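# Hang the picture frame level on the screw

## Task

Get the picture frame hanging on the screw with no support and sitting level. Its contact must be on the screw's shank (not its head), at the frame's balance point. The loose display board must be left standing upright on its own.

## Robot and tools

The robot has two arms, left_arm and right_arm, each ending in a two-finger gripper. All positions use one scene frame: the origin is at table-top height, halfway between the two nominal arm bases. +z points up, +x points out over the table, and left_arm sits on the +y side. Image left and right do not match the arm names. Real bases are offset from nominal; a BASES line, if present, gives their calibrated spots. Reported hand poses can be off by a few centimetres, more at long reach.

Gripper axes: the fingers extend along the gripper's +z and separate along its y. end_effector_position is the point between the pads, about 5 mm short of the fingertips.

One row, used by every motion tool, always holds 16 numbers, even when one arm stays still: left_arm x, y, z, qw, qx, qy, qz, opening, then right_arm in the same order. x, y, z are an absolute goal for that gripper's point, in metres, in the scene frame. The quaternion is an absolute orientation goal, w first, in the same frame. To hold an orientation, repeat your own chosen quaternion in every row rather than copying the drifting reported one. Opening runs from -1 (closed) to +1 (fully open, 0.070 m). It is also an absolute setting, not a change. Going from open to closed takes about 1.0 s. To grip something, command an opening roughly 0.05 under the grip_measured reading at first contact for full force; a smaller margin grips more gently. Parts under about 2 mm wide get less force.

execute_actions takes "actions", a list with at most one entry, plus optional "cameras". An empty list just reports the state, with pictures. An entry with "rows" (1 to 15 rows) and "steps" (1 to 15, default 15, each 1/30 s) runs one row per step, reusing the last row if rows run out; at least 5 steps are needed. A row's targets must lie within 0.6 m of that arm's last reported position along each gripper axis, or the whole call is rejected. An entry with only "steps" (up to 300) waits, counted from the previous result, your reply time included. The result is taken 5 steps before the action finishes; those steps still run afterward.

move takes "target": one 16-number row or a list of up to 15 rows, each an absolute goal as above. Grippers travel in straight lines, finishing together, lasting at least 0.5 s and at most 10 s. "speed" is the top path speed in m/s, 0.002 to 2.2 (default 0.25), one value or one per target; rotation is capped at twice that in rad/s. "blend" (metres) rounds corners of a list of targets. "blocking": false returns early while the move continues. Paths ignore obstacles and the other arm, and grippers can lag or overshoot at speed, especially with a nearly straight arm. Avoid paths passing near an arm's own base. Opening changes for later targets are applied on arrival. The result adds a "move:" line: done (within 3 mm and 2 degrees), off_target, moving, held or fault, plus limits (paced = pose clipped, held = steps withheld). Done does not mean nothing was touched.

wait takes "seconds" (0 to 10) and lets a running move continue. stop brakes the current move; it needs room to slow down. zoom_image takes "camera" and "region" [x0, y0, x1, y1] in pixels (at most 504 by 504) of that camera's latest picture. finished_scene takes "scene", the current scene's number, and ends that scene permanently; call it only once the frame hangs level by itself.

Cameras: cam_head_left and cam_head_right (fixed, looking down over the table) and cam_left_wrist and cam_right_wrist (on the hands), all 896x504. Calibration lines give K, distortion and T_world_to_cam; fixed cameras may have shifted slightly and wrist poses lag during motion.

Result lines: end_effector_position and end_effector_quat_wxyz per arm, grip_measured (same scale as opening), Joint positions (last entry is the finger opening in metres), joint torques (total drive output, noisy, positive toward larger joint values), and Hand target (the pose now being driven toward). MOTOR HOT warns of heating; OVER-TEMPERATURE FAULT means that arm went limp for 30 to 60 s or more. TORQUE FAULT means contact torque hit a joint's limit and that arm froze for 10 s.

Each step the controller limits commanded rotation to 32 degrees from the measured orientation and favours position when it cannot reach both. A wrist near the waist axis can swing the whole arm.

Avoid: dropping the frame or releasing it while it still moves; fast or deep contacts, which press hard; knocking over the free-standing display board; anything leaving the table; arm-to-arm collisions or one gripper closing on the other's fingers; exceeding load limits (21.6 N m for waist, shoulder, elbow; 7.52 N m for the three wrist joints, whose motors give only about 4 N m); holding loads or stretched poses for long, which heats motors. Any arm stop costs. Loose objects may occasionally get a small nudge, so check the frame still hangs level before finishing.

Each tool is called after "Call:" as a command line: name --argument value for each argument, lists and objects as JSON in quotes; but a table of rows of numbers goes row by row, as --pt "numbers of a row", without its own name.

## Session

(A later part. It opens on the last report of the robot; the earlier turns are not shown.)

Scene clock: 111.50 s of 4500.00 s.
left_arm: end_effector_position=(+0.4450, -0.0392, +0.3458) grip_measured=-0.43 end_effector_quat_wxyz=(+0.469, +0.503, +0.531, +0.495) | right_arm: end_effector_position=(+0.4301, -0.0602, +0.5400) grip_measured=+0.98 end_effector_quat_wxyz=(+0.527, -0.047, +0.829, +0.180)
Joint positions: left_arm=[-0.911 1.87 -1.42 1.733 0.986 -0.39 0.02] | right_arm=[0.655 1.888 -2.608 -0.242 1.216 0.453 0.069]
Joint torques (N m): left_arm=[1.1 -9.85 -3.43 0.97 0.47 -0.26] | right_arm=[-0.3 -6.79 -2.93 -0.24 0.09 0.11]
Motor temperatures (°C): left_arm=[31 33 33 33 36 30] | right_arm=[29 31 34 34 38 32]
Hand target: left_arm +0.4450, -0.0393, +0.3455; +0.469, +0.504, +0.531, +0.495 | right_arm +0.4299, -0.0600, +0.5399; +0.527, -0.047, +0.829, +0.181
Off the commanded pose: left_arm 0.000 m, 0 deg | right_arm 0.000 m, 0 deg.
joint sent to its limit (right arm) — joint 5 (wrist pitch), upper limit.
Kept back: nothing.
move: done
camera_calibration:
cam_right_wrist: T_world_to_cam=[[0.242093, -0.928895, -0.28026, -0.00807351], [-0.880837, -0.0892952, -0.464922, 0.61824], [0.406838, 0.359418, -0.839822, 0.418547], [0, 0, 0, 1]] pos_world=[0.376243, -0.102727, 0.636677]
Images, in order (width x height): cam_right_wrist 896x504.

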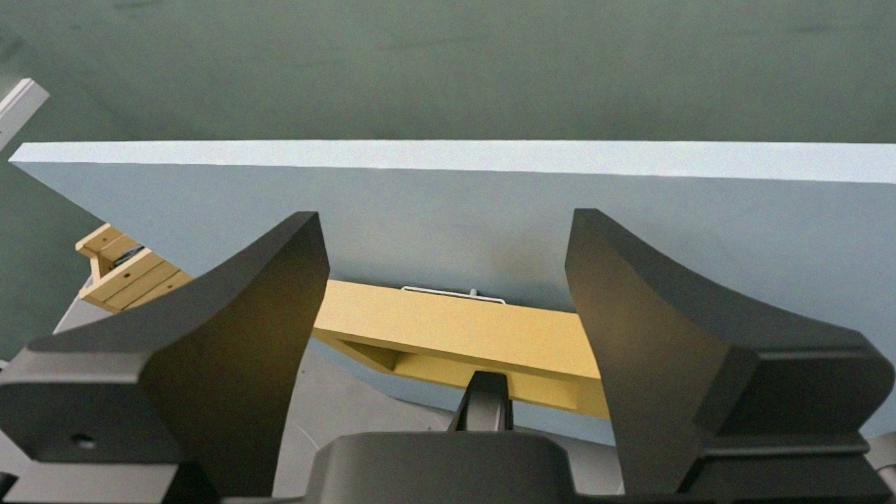

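Call:
move --pt "0.445 -0.0393 0.3430 0.469 0.504 0.531 0.495 -0.48 0.43 -0.06 0.54 0.526 -0.047 0.830 0.180 1" --pt "0.445 -0.0393 0.3430 0.469 0.504 0.531 0.495 -0.37 0.43 -0.06 0.54 0.526 -0.047 0.830 0.180 1" --pt "0.445 -0.0393 0.3432 0.469 0.504 0.531 0.495 -0.2 0.43 -0.06 0.54 0.526 -0.047 0.830 0.180 1" --pt "0.445 -0.0393 0.3442 0.469 0.504 0.531 0.495 0.3 0.43 -0.06 0.54 0.526 -0.047 0.830 0.180 1" --speed 0.015 --cameras '["cam_left_wrist","cam_right_wrist"]'

Call:
zoom_image --camera "cam_right_wrist" --region '[390, 275, 510, 315]'

Call:
zoom_image --camera "cam_left_wrist" --region '[380, 150, 540, 300]'

Scene clock: 115.43 s of 4500.00 s.
left_arm: end_effector_position=(+0.4450, -0.0394, +0.3439) grip_measured=+0.30 end_effector_quat_wxyz=(+0.469, +0.504, +0.531, +0.495) | right_arm: end_effector_position=(+0.4301, -0.0602, +0.5400) grip_measured=+0.98 end_effector_quat_wxyz=(+0.527, -0.047, +0.829, +0.180)
Joint positions: left_arm=[-0.911 1.872 -1.415 1.737 0.986 -0.396 0.045] | right_arm=[0.655 1.888 -2.608 -0.242 1.216 0.453 0.069]
Joint torques (N m): left_arm=[-0.77 -9.1 -3.41 0.55 0.26 -0.05] | right_arm=[-0.32 -6.6 -2.77 -0.25 0.09 0.1]
Motor temperatures (°C): left_arm=[31 33 33 33 36 30] | right_arm=[29 31 33 34 38 32]
Hand target: left_arm +0.4450, -0.0393, +0.3442; +0.469, +0.504, +0.531, +0.495 | right_arm +0.4299, -0.0600, +0.5399; +0.527, -0.047, +0.829, +0.181
Off the commanded pose: left_arm 0.000 m, 0 deg | right_arm 0.000 m, 0 deg.
joint sent to its limit (right arm) — joint 5 (wrist pitch), upper limit.
Kept back: nothing.
move: done
camera_calibration:
cam_left_wrist: T_world_to_cam=[[-0.0484036, 0.0104294, -0.998773, 0.369017], [-0.602009, 0.797608, 0.037504, 0.286998], [0.797021, 0.603086, -0.0323286, -0.198197], [0, 0, 0, 1]] pos_world=[0.348604, -0.113231, 0.351394]
cam_right_wrist: T_world_to_cam=[[0.242093, -0.928895, -0.28026, -0.00807351], [-0.880837, -0.0892952, -0.464922, 0.61824], [0.406838, 0.359418, -0.839822, 0.418547], [0, 0, 0, 1]] pos_world=[0.376243, -0.102727, 0.636677]
Images, in order (width x height): cam_left_wrist 896x504, cam_right_wrist 896x504.

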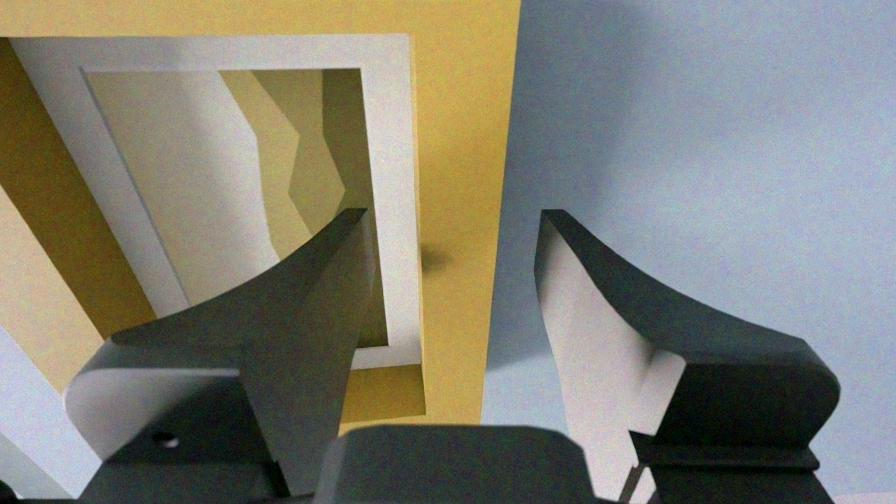

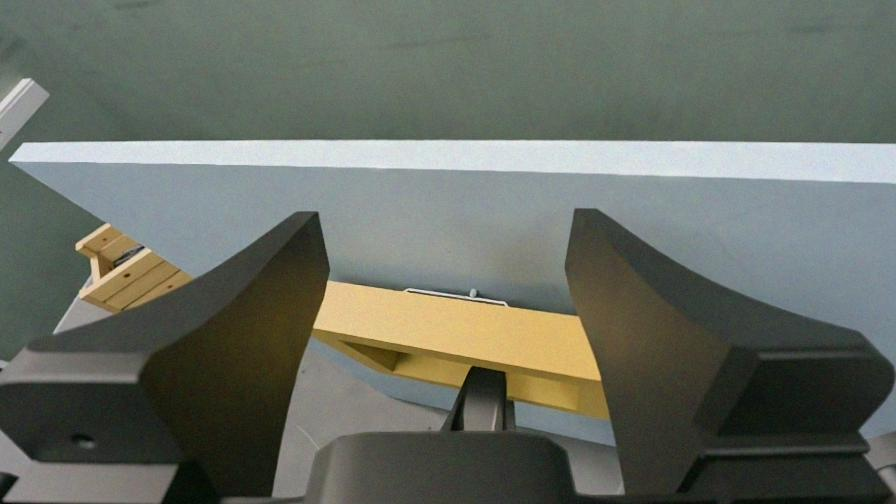

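Scaled by 4.200 from the camera's 896x504 image, which has a finer 1280x720 frame.

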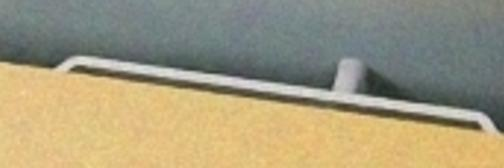

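Scaled by 3.150 from the camera's 896x504 image, which has a finer 1280x720 frame.

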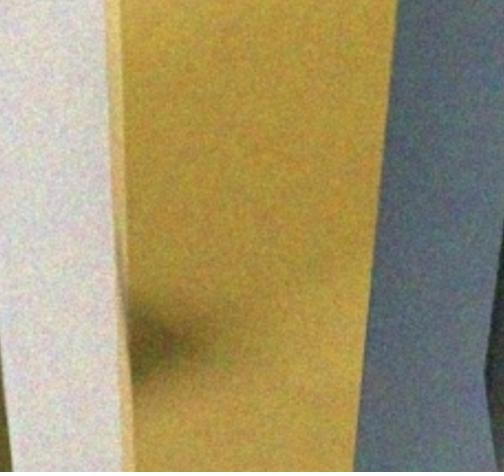

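Call:
move --pt "0.32 -0.04 0.3445 0.479 0.523 0.523 0.473 0.4 0.43 -0.06 0.54 0.526 -0.047 0.830 0.180 1" --speed '[0.1]'

Call:
zoom_image --camera "cam_right_wrist" --region '[390, 275, 510, 315]'

Call:
zoom_image --camera "cam_left_wrist" --region '[430, 0, 490, 40]'

Call:
zoom_image --camera "cam_left_wrist" --region '[430, 230, 490, 270]'

Call:
zoom_image --camera "cam_head_right" --region '[400, 15, 510, 103]'

Call:
zoom_image --camera "cam_head_left" --region '[420, 20, 520, 100]'

Scene clock: 117.57 s of 4500.00 s.
left_arm: end_effector_position=(+0.3196, -0.0399, +0.3446) grip_measured=+0.40 end_effector_quat_wxyz=(+0.479, +0.523, +0.523, +0.473) | right_arm: end_effector_position=(+0.4301, -0.0602, +0.5400) grip_measured=+0.98 end_effector_quat_wxyz=(+0.527, -0.047, +0.829, +0.180)
Joint positions: left_arm=[-1.232 1.627 -1.104 1.629 1.223 -0.437 0.049] | right_arm=[0.655 1.888 -2.608 -0.242 1.216 0.453 0.069]
Joint torques (N m): left_arm=[0.51 -6.15 -2.89 0.85 0.39 -0.24] | right_arm=[-0.31 -6.62 -2.75 -0.26 0.09 0.1]
Motor temperatures (°C): left_arm=[31 33 33 33 36 30] | right_arm=[29 31 33 34 38 32]
Hand target: left_arm +0.3200, -0.0400, +0.3445; +0.479, +0.523, +0.523, +0.473 | right_arm +0.4299, -0.0600, +0.5399; +0.527, -0.047, +0.829, +0.181
Off the commanded pose: left_arm 0.000 m, 0 deg | right_arm 0.000 m, 0 deg.
joint sent to its limit (right arm) — joint 5 (wrist pitch), upper limit.
Kept back: nothing.
move: done
camera_calibration:
cam_left_wrist: T_world_to_cam=[[-0.0707425, 0.00511036, -0.997482, 0.370043], [-0.553057, 0.832008, 0.043486, 0.195581], [0.830135, 0.55474, -0.056032, -0.102162], [0, 0, 0, 1]] pos_world=[0.219153, -0.107943, 0.354882]
cam_right_wrist: T_world_to_cam=[[0.242093, -0.928895, -0.28026, -0.00807351], [-0.880837, -0.0892952, -0.464922, 0.61824], [0.406838, 0.359418, -0.839822, 0.418547], [0, 0, 0, 1]] pos_world=[0.376243, -0.102727, 0.636677]

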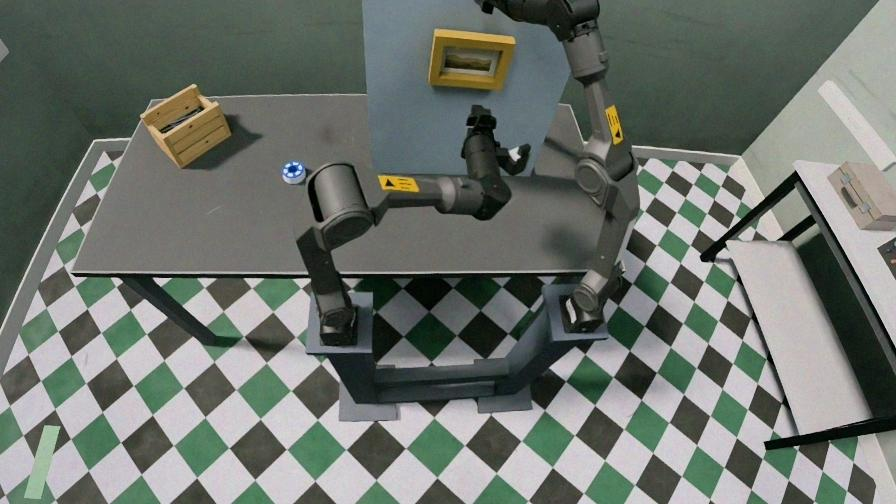

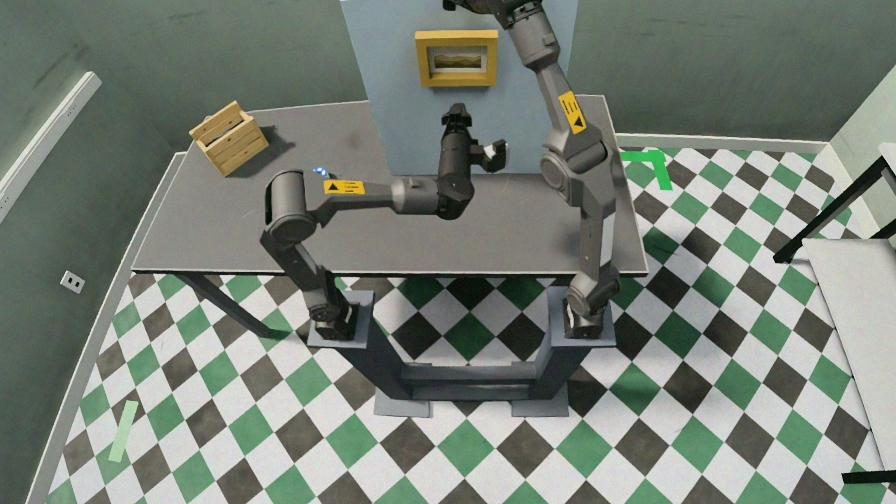

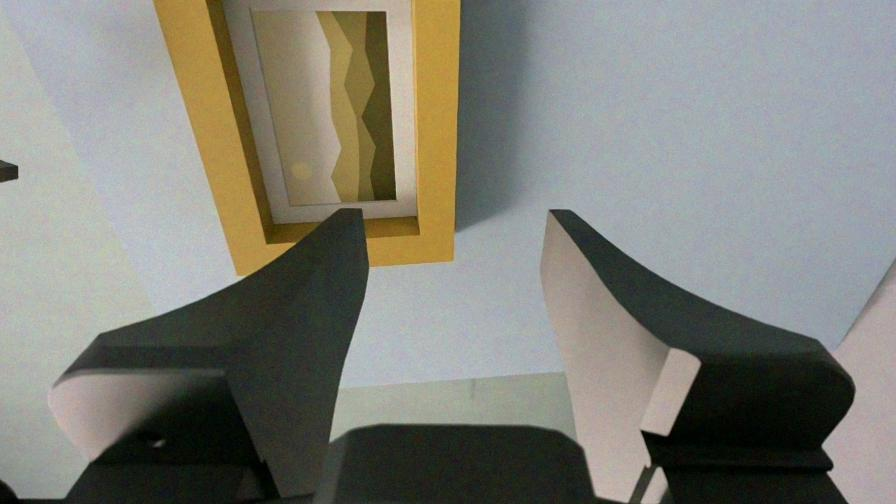

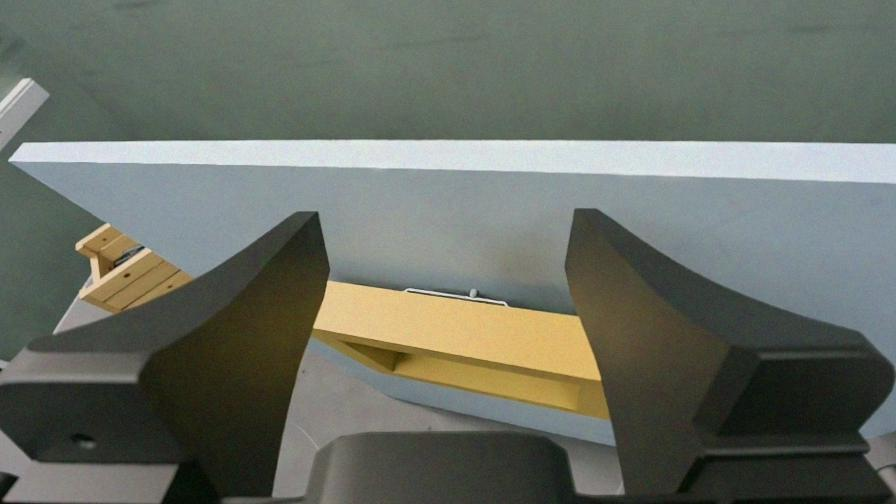

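Scaled by 4.200 from the camera's 896x504 image, which has a finer 1280x720 frame.

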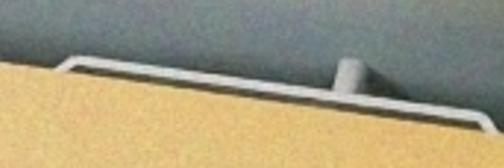

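Scaled by 8.400 from the camera's 896x504 image, which has a finer 1280x720 frame.

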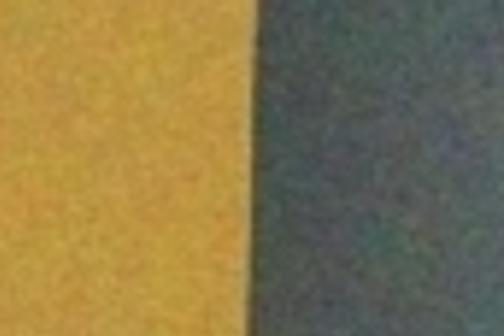

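Scaled by 8.400 from the camera's 896x504 image, which has a finer 1280x720 frame.

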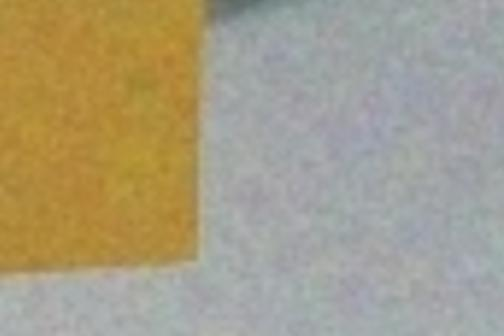

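Scaled by 4.582 from the camera's 896x504 image, which has a finer 1280x720 frame.

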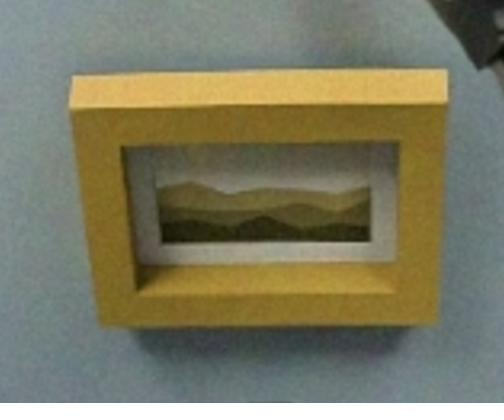

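Scaled by 5.040 from the camera's 896x504 image, which has a finer 1280x720 frame.

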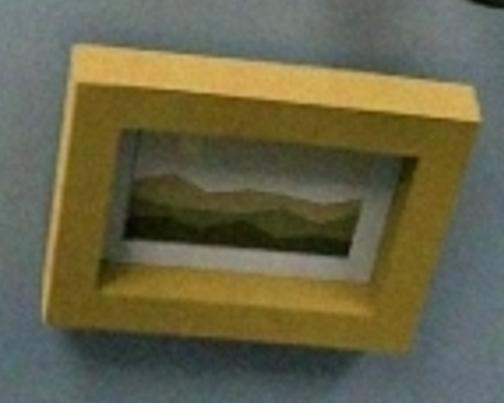

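Call:
move --pt "0.42 -0.0393 0.3432 0.469 0.504 0.531 0.495 0.4 0.43 -0.06 0.54 0.526 -0.047 0.830 0.180 1" --pt "0.445 -0.0393 0.3432 0.469 0.504 0.531 0.495 0.4 0.43 -0.06 0.54 0.526 -0.047 0.830 0.180 1" --pt "0.445 -0.0393 0.3432 0.469 0.504 0.531 0.495 -0.47 0.43 -0.06 0.54 0.526 -0.047 0.830 0.180 1" --speed '[0.1,0.06,0.05]' --cameras '["cam_left_wrist"]'

Call:
move --pt "0.445 -0.0322 0.3445 0.4511 0.5201 0.5134 0.5132 -0.47 0.43 -0.06 0.54 0.526 -0.047 0.830 0.180 1" --pt "0.445 -0.0322 0.3440 0.4511 0.5201 0.5134 0.5132 -0.37 0.43 -0.06 0.54 0.526 -0.047 0.830 0.180 1" --pt "0.445 -0.0322 0.3440 0.4511 0.5201 0.5134 0.5132 -0.2 0.43 -0.06 0.54 0.526 -0.047 0.830 0.180 1" --pt "0.445 -0.0322 0.3450 0.4511 0.5201 0.5134 0.5132 0.2 0.43 -0.06 0.54 0.526 -0.047 0.830 0.180 1" --speed 0.02

Call:
zoom_image --camera "cam_right_wrist" --region '[390, 275, 510, 315]'

Call:
zoom_image --camera "cam_head_right" --region '[400, 15, 510, 103]'

Call:
zoom_image --camera "cam_head_left" --region '[420, 20, 520, 100]'

Scene clock: 123.60 s of 4500.00 s.
left_arm: end_effector_position=(+0.4448, -0.0395, +0.3434) grip_measured=-0.43 end_effector_quat_wxyz=(+0.469, +0.504, +0.531, +0.495) | right_arm: end_effector_position=(+0.4301, -0.0602, +0.5400) grip_measured=+0.98 end_effector_quat_wxyz=(+0.527, -0.047, +0.829, +0.180)
Joint positions: left_arm=[-0.912 1.873 -1.414 1.738 0.987 -0.4 0.02] | right_arm=[0.655 1.888 -2.608 -0.242 1.216 0.453 0.069]
Joint torques (N m): left_arm=[0.17 -8.07 -2.08 0.56 0.33 -0.28] | right_arm=[-0.33 -6.3 -3.4 -0.25 0.1 0.07]
Motor temperatures (°C): left_arm=[31 33 33 33 36 30] | right_arm=[29 31 33 34 38 32]
Hand target: left_arm +0.4450, -0.0393, +0.3432; +0.469, +0.504, +0.531, +0.495 | right_arm +0.4299, -0.0600, +0.5399; +0.527, -0.047, +0.829, +0.181
Off the commanded pose: left_arm 0.000 m, 0 deg | right_arm 0.000 m, 0 deg.
joint read past its limit (left arm) — joint 4 (forearm roll), upper limit.
joint sent to its limit (left arm) — joint 4 (forearm roll), upper limit.
joint sent to its limit (right arm) — joint 5 (wrist pitch), upper limit.
Kept back: nothing.
move: done
camera_calibration:
cam_left_wrist: T_world_to_cam=[[-0.0479638, 0.00937386, -0.998805, 0.368242], [-0.602065, 0.797617, 0.0363976, 0.287325], [0.797005, 0.603091, -0.0326131, -0.197808], [0, 0, 0, 1]] pos_world=[0.348304, -0.113331, 0.350893]
Images, in order (width x height): cam_left_wrist 896x504.

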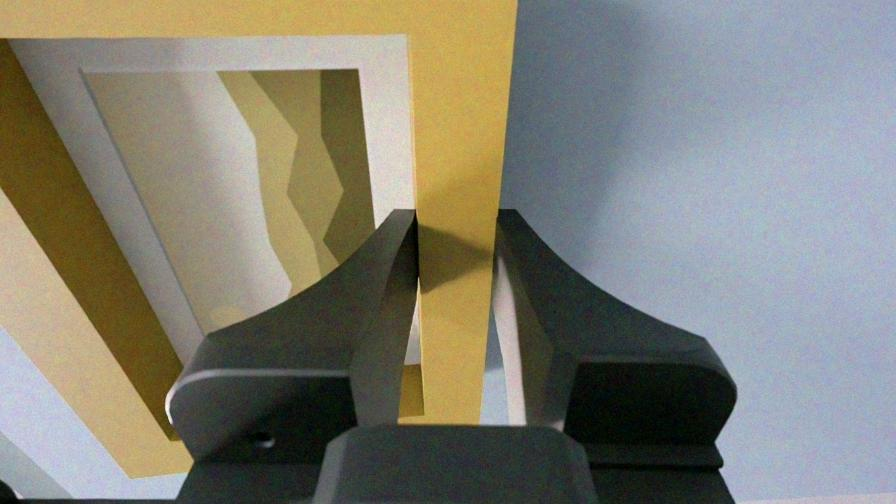

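Scene clock: 128.50 s of 4500.00 s.
left_arm: end_effector_position=(+0.4450, -0.0321, +0.3450) grip_measured=+0.20 end_effector_quat_wxyz=(+0.449, +0.520, +0.515, +0.512) | right_arm: end_effector_position=(+0.4301, -0.0602, +0.5400) grip_measured=+0.98 end_effector_quat_wxyz=(+0.527, -0.047, +0.829, +0.180)
Joint positions: left_arm=[-0.901 1.857 -1.397 1.738 0.985 -0.33 0.042] | right_arm=[0.655 1.888 -2.608 -0.242 1.216 0.453 0.069]
Joint torques (N m): left_arm=[-0.09 -8.85 -3.68 0.75 0.22 0] | right_arm=[-0.26 -6.32 -3.73 -0.28 0.09 0.06]
Motor temperatures (°C): left_arm=[31 33 33 33 36 30] | right_arm=[29 31 33 34 38 32]
Hand target: left_arm +0.4450, -0.0323, +0.3451; +0.449, +0.520, +0.515, +0.512 | right_arm +0.4299, -0.0600, +0.5399; +0.527, -0.047, +0.829, +0.181
Off the commanded pose: left_arm 0.000 m, 0 deg | right_arm 0.000 m, 0 deg.
joint sent to its limit (left arm) — joint 4 (forearm roll), upper limit.
joint sent to its limit (right arm) — joint 5 (wrist pitch), upper limit.
Kept back: nothing.
move: done
camera_calibration:
cam_left_wrist: T_world_to_cam=[[-0.0533214, 0.0784257, -0.995493, 0.37324], [-0.604085, 0.791274, 0.0946937, 0.262154], [0.795134, 0.606411, 0.00518397, -0.214477], [0, 0, 0, 1]] pos_world=[0.348803, -0.106646, 0.347845]
cam_right_wrist: T_world_to_cam=[[0.242093, -0.928895, -0.28026, -0.00807351], [-0.880837, -0.0892952, -0.464922, 0.61824], [0.406838, 0.359418, -0.839822, 0.418547], [0, 0, 0, 1]] pos_world=[0.376243, -0.102727, 0.636677]

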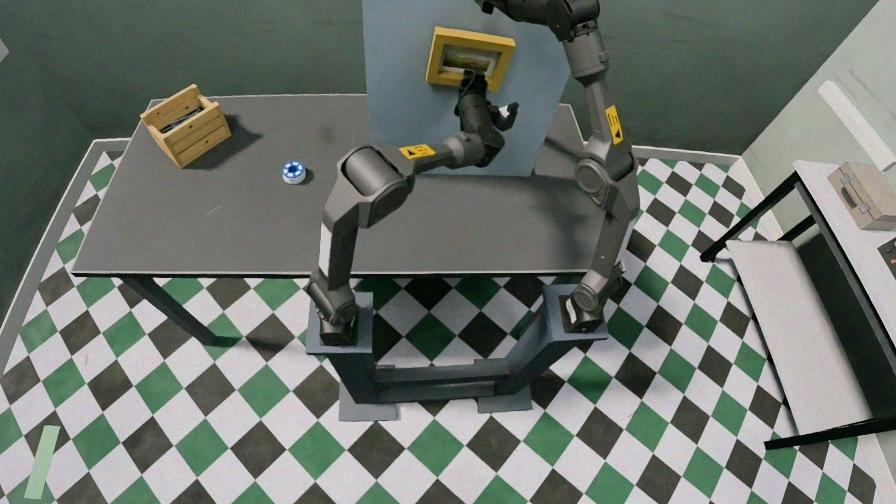

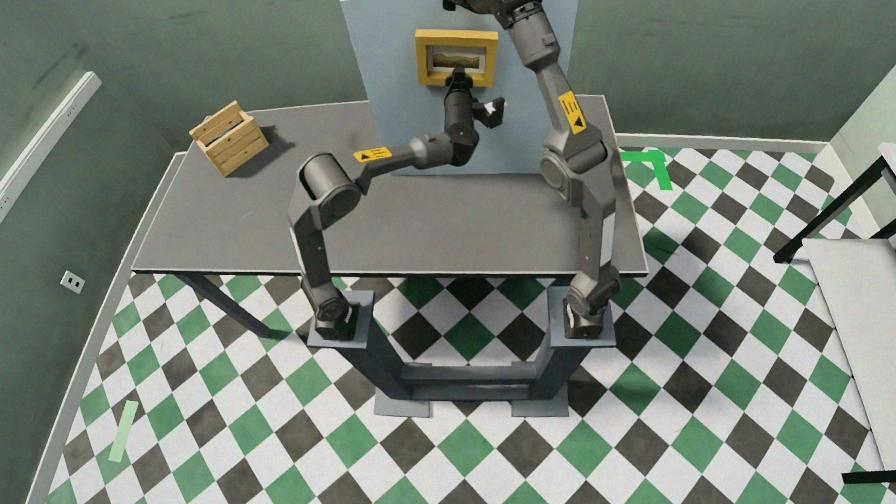

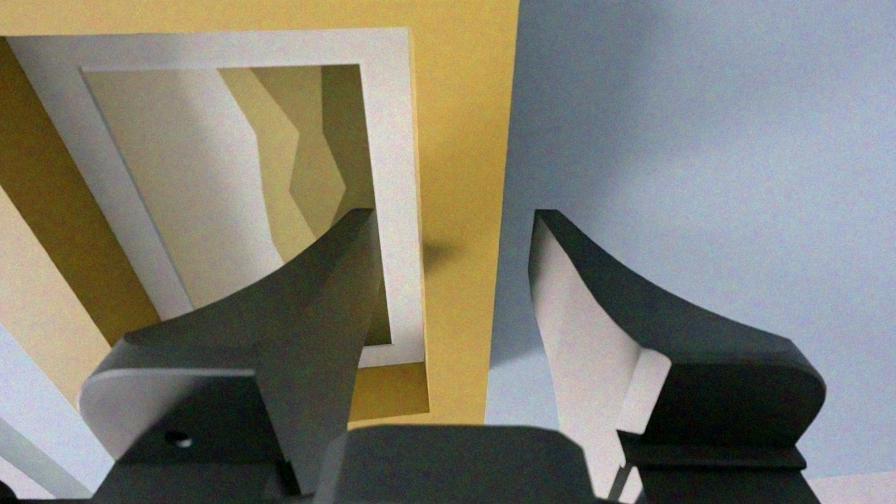

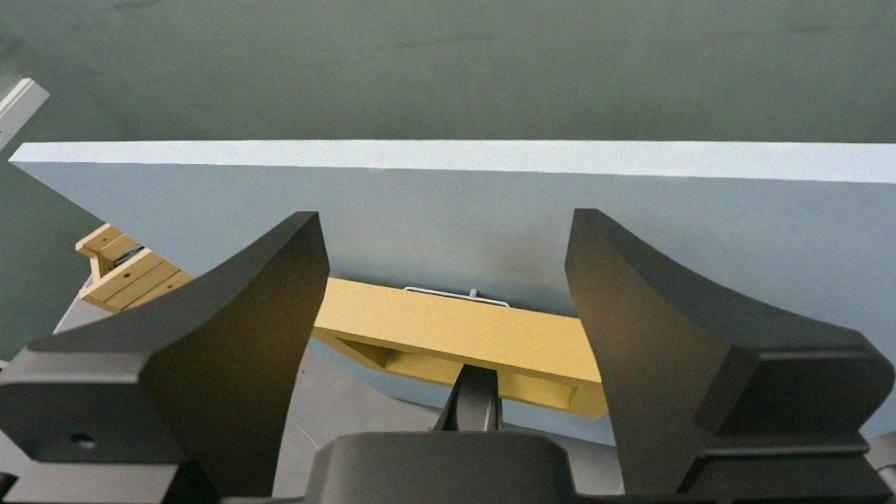

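Scaled by 4.200 from the camera's 896x504 image, which has a finer 1280x720 frame.

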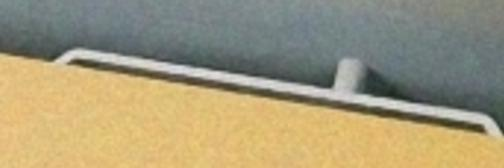

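Scaled by 4.582 from the camera's 896x504 image, which has a finer 1280x720 frame.

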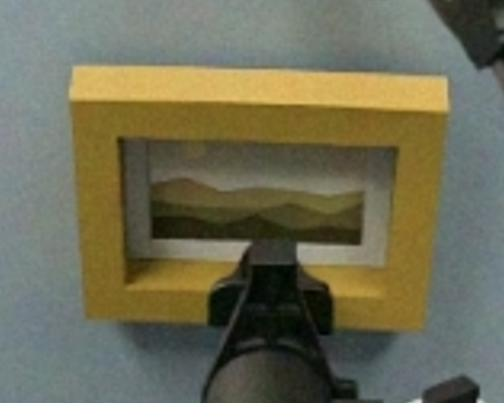

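Scaled by 5.040 from the camera's 896x504 image, which has a finer 1280x720 frame.

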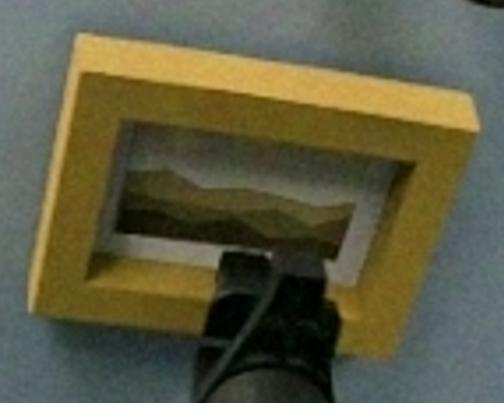

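Call:
move --pt "0.445 -0.0322 0.3438 0.4505 0.5200 0.5140 0.5130 -0.2 0.43 -0.06 0.54 0.526 -0.047 0.830 0.180 1" --pt "0.445 -0.0322 0.3438 0.4505 0.5200 0.5140 0.5130 -0.47 0.43 -0.06 0.54 0.526 -0.047 0.830 0.180 1" --pt "0.445 -0.0409 0.3437 0.473 0.5003 0.5349 0.4908 -0.47 0.43 -0.06 0.54 0.526 -0.047 0.830 0.180 1" --speed 0.02 --cameras '["cam_left_wrist","cam_right_wrist"]'

Call:
zoom_image --camera "cam_right_wrist" --region '[390, 275, 510, 315]'

Call:
zoom_image --camera "cam_left_wrist" --region '[380, 150, 540, 300]'

Scene clock: 134.83 s of 4500.00 s.
left_arm: end_effector_position=(+0.4449, -0.0408, +0.3436) grip_measured=-0.43 end_effector_quat_wxyz=(+0.473, +0.500, +0.535, +0.490) | right_arm: end_effector_position=(+0.4301, -0.0602, +0.5400) grip_measured=+0.98 end_effector_quat_wxyz=(+0.527, -0.047, +0.829, +0.180)
Joint positions: left_arm=[-0.913 1.875 -1.42 1.735 0.987 -0.411 0.02] | right_arm=[0.655 1.888 -2.608 -0.242 1.216 0.453 0.069]
Joint torques (N m): left_arm=[-0.74 -7.37 -3.59 0.55 0.51 -0.15] | right_arm=[-0.26 -6.16 -3.44 -0.28 0.09 0.04]
Motor temperatures (°C): left_arm=[31 33 33 33 36 30] | right_arm=[29 31 33 34 38 32]
Hand target: left_arm +0.4450, -0.0409, +0.3437; +0.473, +0.500, +0.535, +0.491 | right_arm +0.4299, -0.0600, +0.5399; +0.527, -0.047, +0.829, +0.181
Off the commanded pose: left_arm 0.000 m, 0 deg | right_arm 0.000 m, 0 deg.
joint sent to its limit (right arm) — joint 5 (wrist pitch), upper limit.
Kept back: nothing.
move: done
camera_calibration:
cam_left_wrist: T_world_to_cam=[[-0.0483676, -0.00623312, -0.99881, 0.367999], [-0.601967, 0.798155, 0.0241695, 0.292705], [0.797055, 0.60242, -0.042357, -0.193721], [0, 0, 0, 1]] pos_world=[0.348404, -0.114628, 0.352281]
cam_right_wrist: T_world_to_cam=[[0.242093, -0.928895, -0.28026, -0.00807351], [-0.880837, -0.0892952, -0.464922, 0.61824], [0.406838, 0.359418, -0.839822, 0.418547], [0, 0, 0, 1]] pos_world=[0.376243, -0.102727, 0.636677]
Images, in order (width x height): cam_left_wrist 896x504, cam_right_wrist 896x504.

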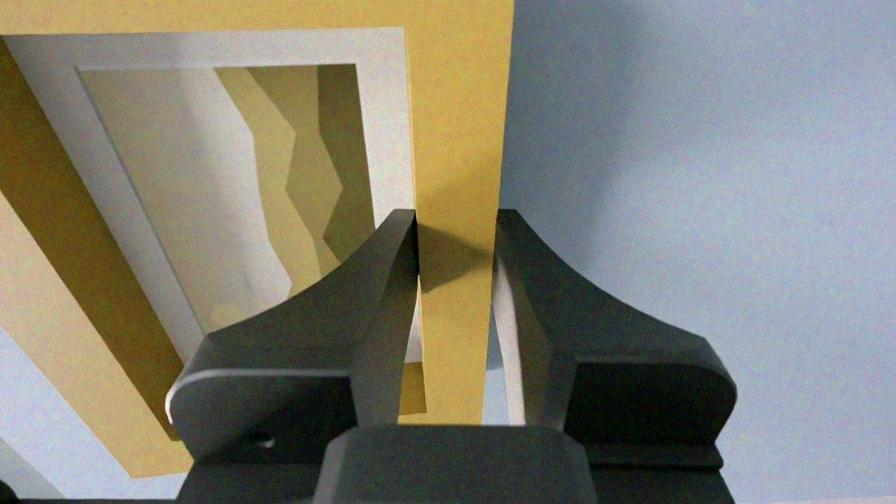

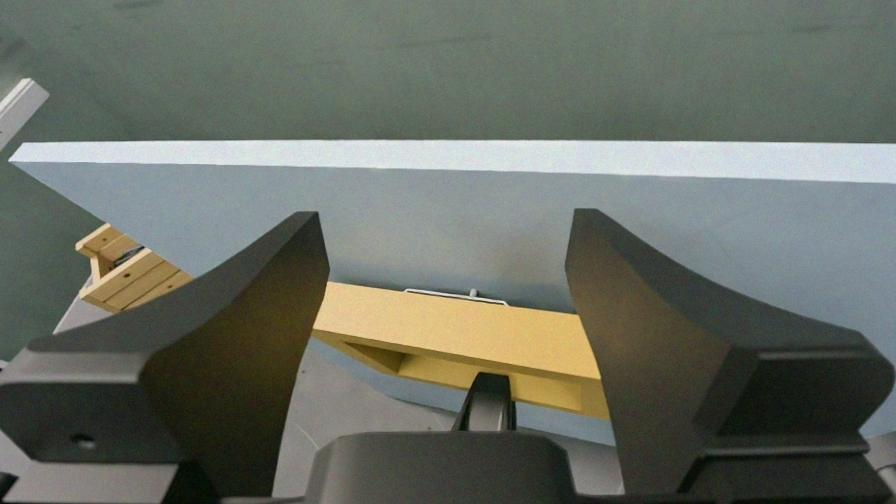

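Scaled by 4.200 from the camera's 896x504 image, which has a finer 1280x720 frame.

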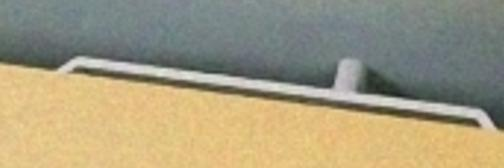

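Scaled by 3.150 from the camera's 896x504 image, which has a finer 1280x720 frame.

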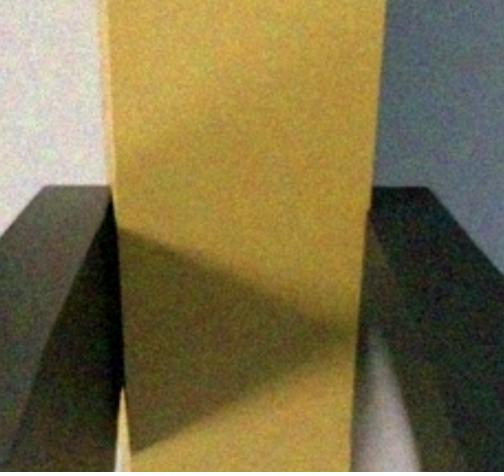

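Call:
move --pt "0.445 -0.0409 0.3435 0.473 0.5003 0.5349 0.4908 -0.38 0.43 -0.06 0.54 0.526 -0.047 0.830 0.180 1" --pt "0.445 -0.0409 0.3435 0.473 0.5003 0.5349 0.4908 -0.25 0.43 -0.06 0.54 0.526 -0.047 0.830 0.180 1" --pt "0.445 -0.0409 0.3440 0.473 0.5003 0.5349 0.4908 0.4 0.43 -0.06 0.54 0.526 -0.047 0.830 0.180 1" --pt "0.32 -0.04 0.3445 0.479 0.523 0.523 0.473 0.4 0.43 -0.06 0.54 0.526 -0.047 0.830 0.180 1" --speed '[0.015,0.015,0.015,0.1]'

Call:
zoom_image --camera "cam_right_wrist" --region '[390, 275, 510, 315]'

Call:
zoom_image --camera "cam_left_wrist" --region '[430, 0, 490, 40]'

Call:
zoom_image --camera "cam_left_wrist" --region '[430, 230, 490, 270]'

Call:
zoom_image --camera "cam_head_right" --region '[400, 15, 510, 103]'

Call:
zoom_image --camera "cam_head_left" --region '[420, 20, 520, 100]'

Scene clock: 139.97 s of 4500.00 s.
left_arm: end_effector_position=(+0.3196, -0.0399, +0.3446) grip_measured=+0.40 end_effector_quat_wxyz=(+0.479, +0.523, +0.523, +0.473) | right_arm: end_effector_position=(+0.4301, -0.0602, +0.5400) grip_measured=+0.98 end_effector_quat_wxyz=(+0.527, -0.047, +0.829, +0.180)
Joint positions: left_arm=[-1.232 1.627 -1.104 1.629 1.223 -0.437 0.049] | right_arm=[0.655 1.888 -2.608 -0.242 1.216 0.453 0.069]
Joint torques (N m): left_arm=[0.36 -6.12 -3.02 0.86 0.36 0] | right_arm=[-0.21 -6.14 -3.11 -0.29 0.09 0.03]
Motor temperatures (°C): left_arm=[31 33 33 33 36 30] | right_arm=[29 31 33 34 38 32]
Hand target: left_arm +0.3200, -0.0400, +0.3445; +0.479, +0.523, +0.523, +0.473 | right_arm +0.4299, -0.0600, +0.5399; +0.527, -0.047, +0.829, +0.181
Off the commanded pose: left_arm 0.000 m, 0 deg | right_arm 0.000 m, 0 deg.
joint sent to its limit (right arm) — joint 5 (wrist pitch), upper limit.
Kept back: nothing.
move: done
camera_calibration:
cam_left_wrist: T_world_to_cam=[[-0.0706816, 0.00466871, -0.997488, 0.370084], [-0.553082, 0.832012, 0.0430854, 0.195725], [0.830123, 0.554738, -0.0562258, -0.102085], [0, 0, 0, 1]] pos_world=[0.219153, -0.107943, 0.354982]
cam_right_wrist: T_world_to_cam=[[0.242093, -0.928895, -0.28026, -0.00807351], [-0.880837, -0.0892952, -0.464922, 0.61824], [0.406838, 0.359418, -0.839822, 0.418547], [0, 0, 0, 1]] pos_world=[0.376243, -0.102727, 0.636677]

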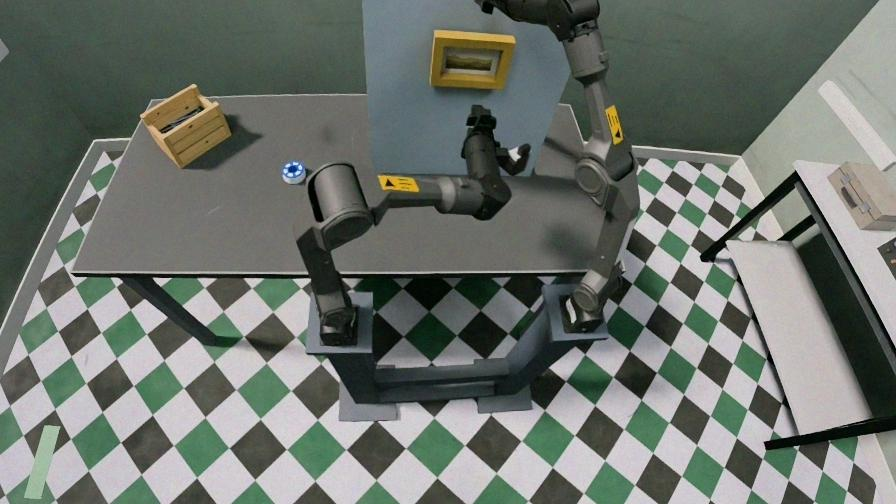

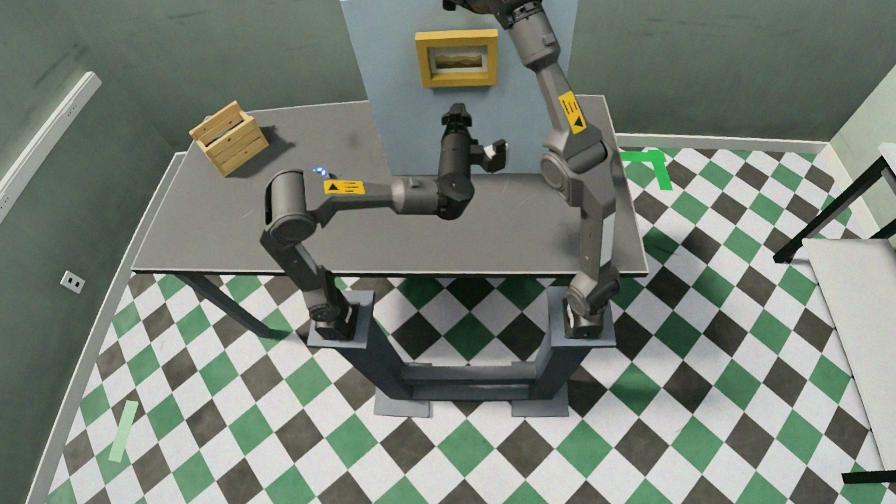

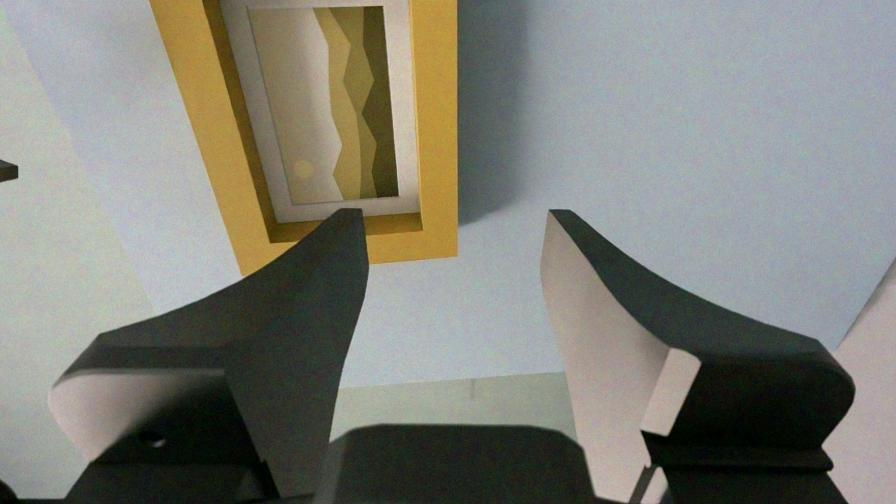

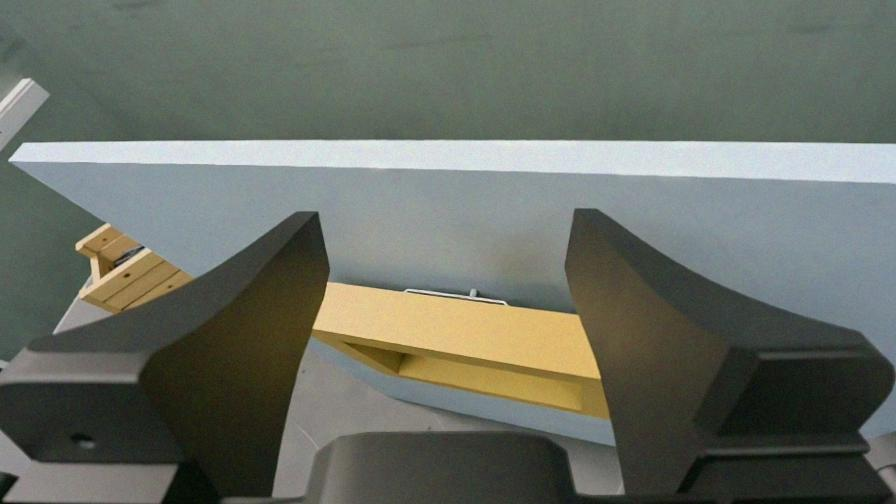

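Scaled by 4.200 from the camera's 896x504 image, which has a finer 1280x720 frame.

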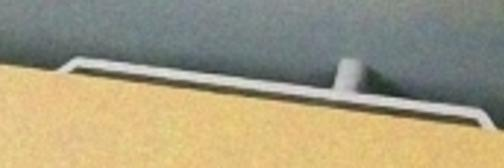

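Scaled by 8.400 from the camera's 896x504 image, which has a finer 1280x720 frame.

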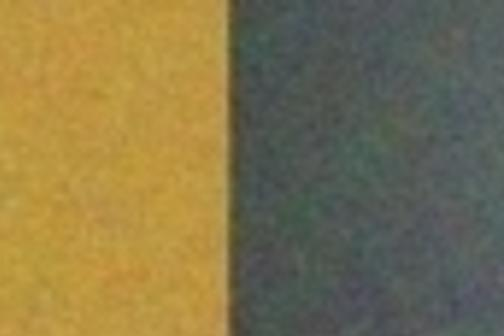

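Scaled by 8.400 from the camera's 896x504 image, which has a finer 1280x720 frame.

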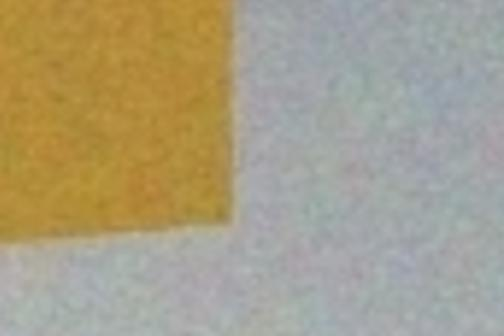

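Scaled by 4.582 from the camera's 896x504 image, which has a finer 1280x720 frame.

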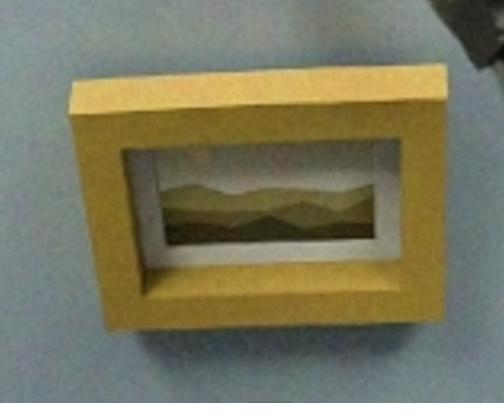

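Scaled by 5.040 from the camera's 896x504 image, which has a finer 1280x720 frame.

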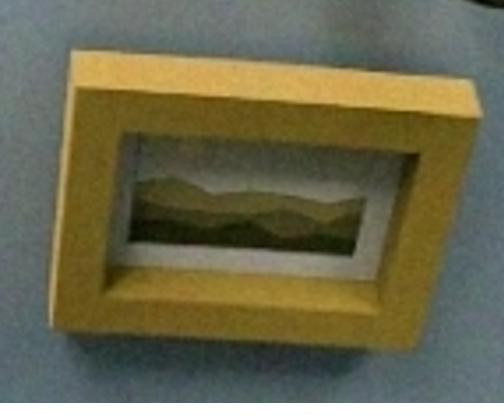

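Call:
move --pt "0.25 0.06 0.32 0.479 0.523 0.523 0.473 0.4 0.30 -0.25 0.48 0.5 -0.045 0.80 0.25 1" --speed '[0.2]'

Call:
zoom_image --camera "cam_head_right" --region '[400, 15, 510, 103]'

Scene clock: 142.40 s of 4500.00 s.
left_arm: end_effector_position=(+0.2505, +0.0603, +0.3199) grip_measured=+0.40 end_effector_quat_wxyz=(+0.493, +0.562, +0.508, +0.427) | right_arm: end_effector_position=(+0.3001, -0.2502, +0.4799) grip_measured=+0.98 end_effector_quat_wxyz=(+0.512, -0.046, +0.819, +0.256)
Joint positions: left_arm=[-1.372 1.143 -0.595 1.575 1.223 -0.458 0.049] | right_arm=[-0.407 1.064 -1.384 0.961 1.198 -0.524 0.069]
Joint torques (N m): left_arm=[0.43 -1.53 -3.07 0.88 0.42 -0.3] | right_arm=[0.71 -1.55 -3.53 0.67 -0.59 0.22]
Motor temperatures (°C): left_arm=[31 33 33 33 36 30] | right_arm=[29 31 33 34 38 32]
Hand target: left_arm +0.2506, +0.0601, +0.3200; +0.493, +0.562, +0.508, +0.428 | right_arm +0.3000, -0.2500, +0.4800; +0.512, -0.046, +0.819, +0.256
Off the commanded pose: left_arm 0.001 m, 7 deg | right_arm 0.000 m, 0 deg.
joint read past its limit (left arm) — joint 5 (wrist pitch), upper limit.
joint sent to its limit (left arm) — joint 5 (wrist pitch), upper limit.
Kept back: nothing.
move: off_target (left_arm)
camera_calibration:
cam_left_wrist: T_world_to_cam=[[-0.125465, 0.00613506, -0.992079, 0.352], [-0.452141, 0.889741, 0.0626829, 0.0401326], [0.883078, 0.456424, -0.108857, -0.0922205], [0, 0, 0, 1]] pos_world=[0.143747, 0.00422446, 0.336658]
cam_right_wrist: T_world_to_cam=[[0.310579, -0.861788, -0.401076, -0.115694], [-0.883097, -0.105488, -0.457179, 0.451776], [0.351683, 0.496179, -0.793805, 0.517839], [0, 0, 0, 1]] pos_world=[0.252779, -0.308988, 0.571203]

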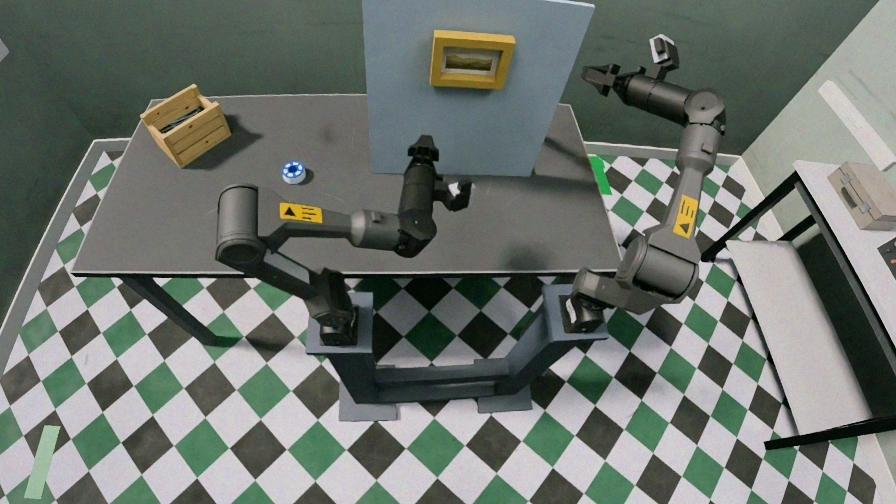

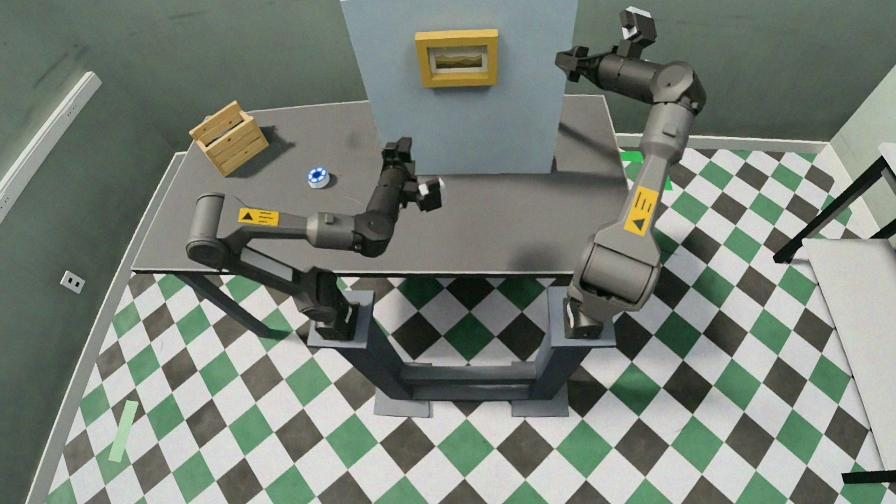

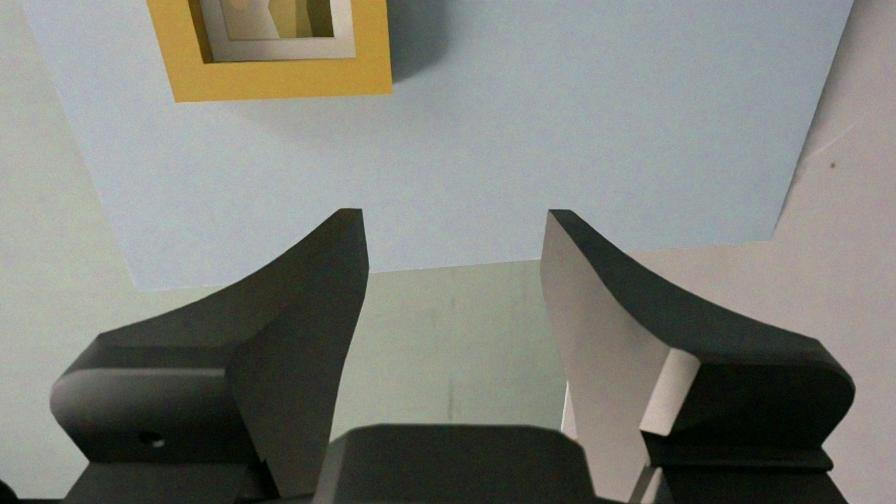

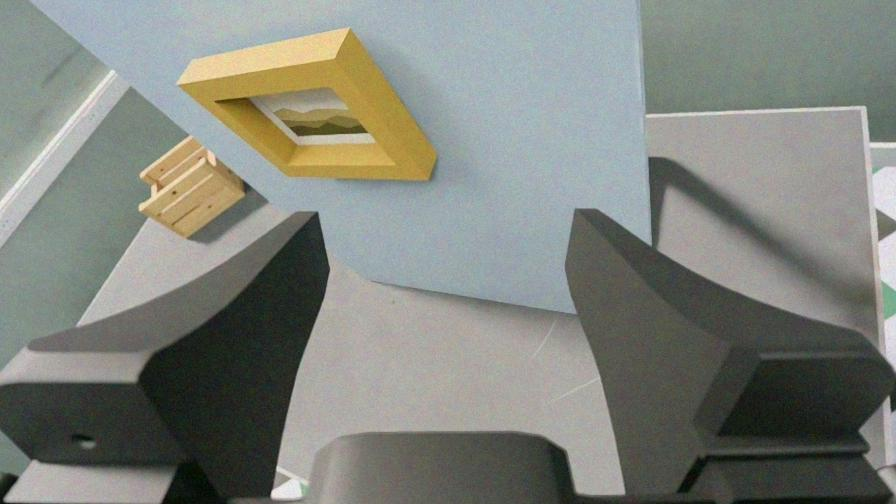

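Scaled by 4.582 from the camera's 896x504 image, which has a finer 1280x720 frame.

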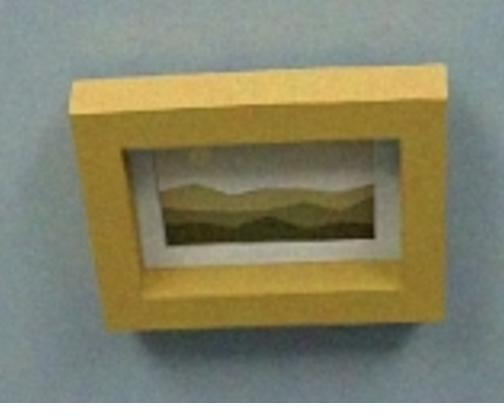

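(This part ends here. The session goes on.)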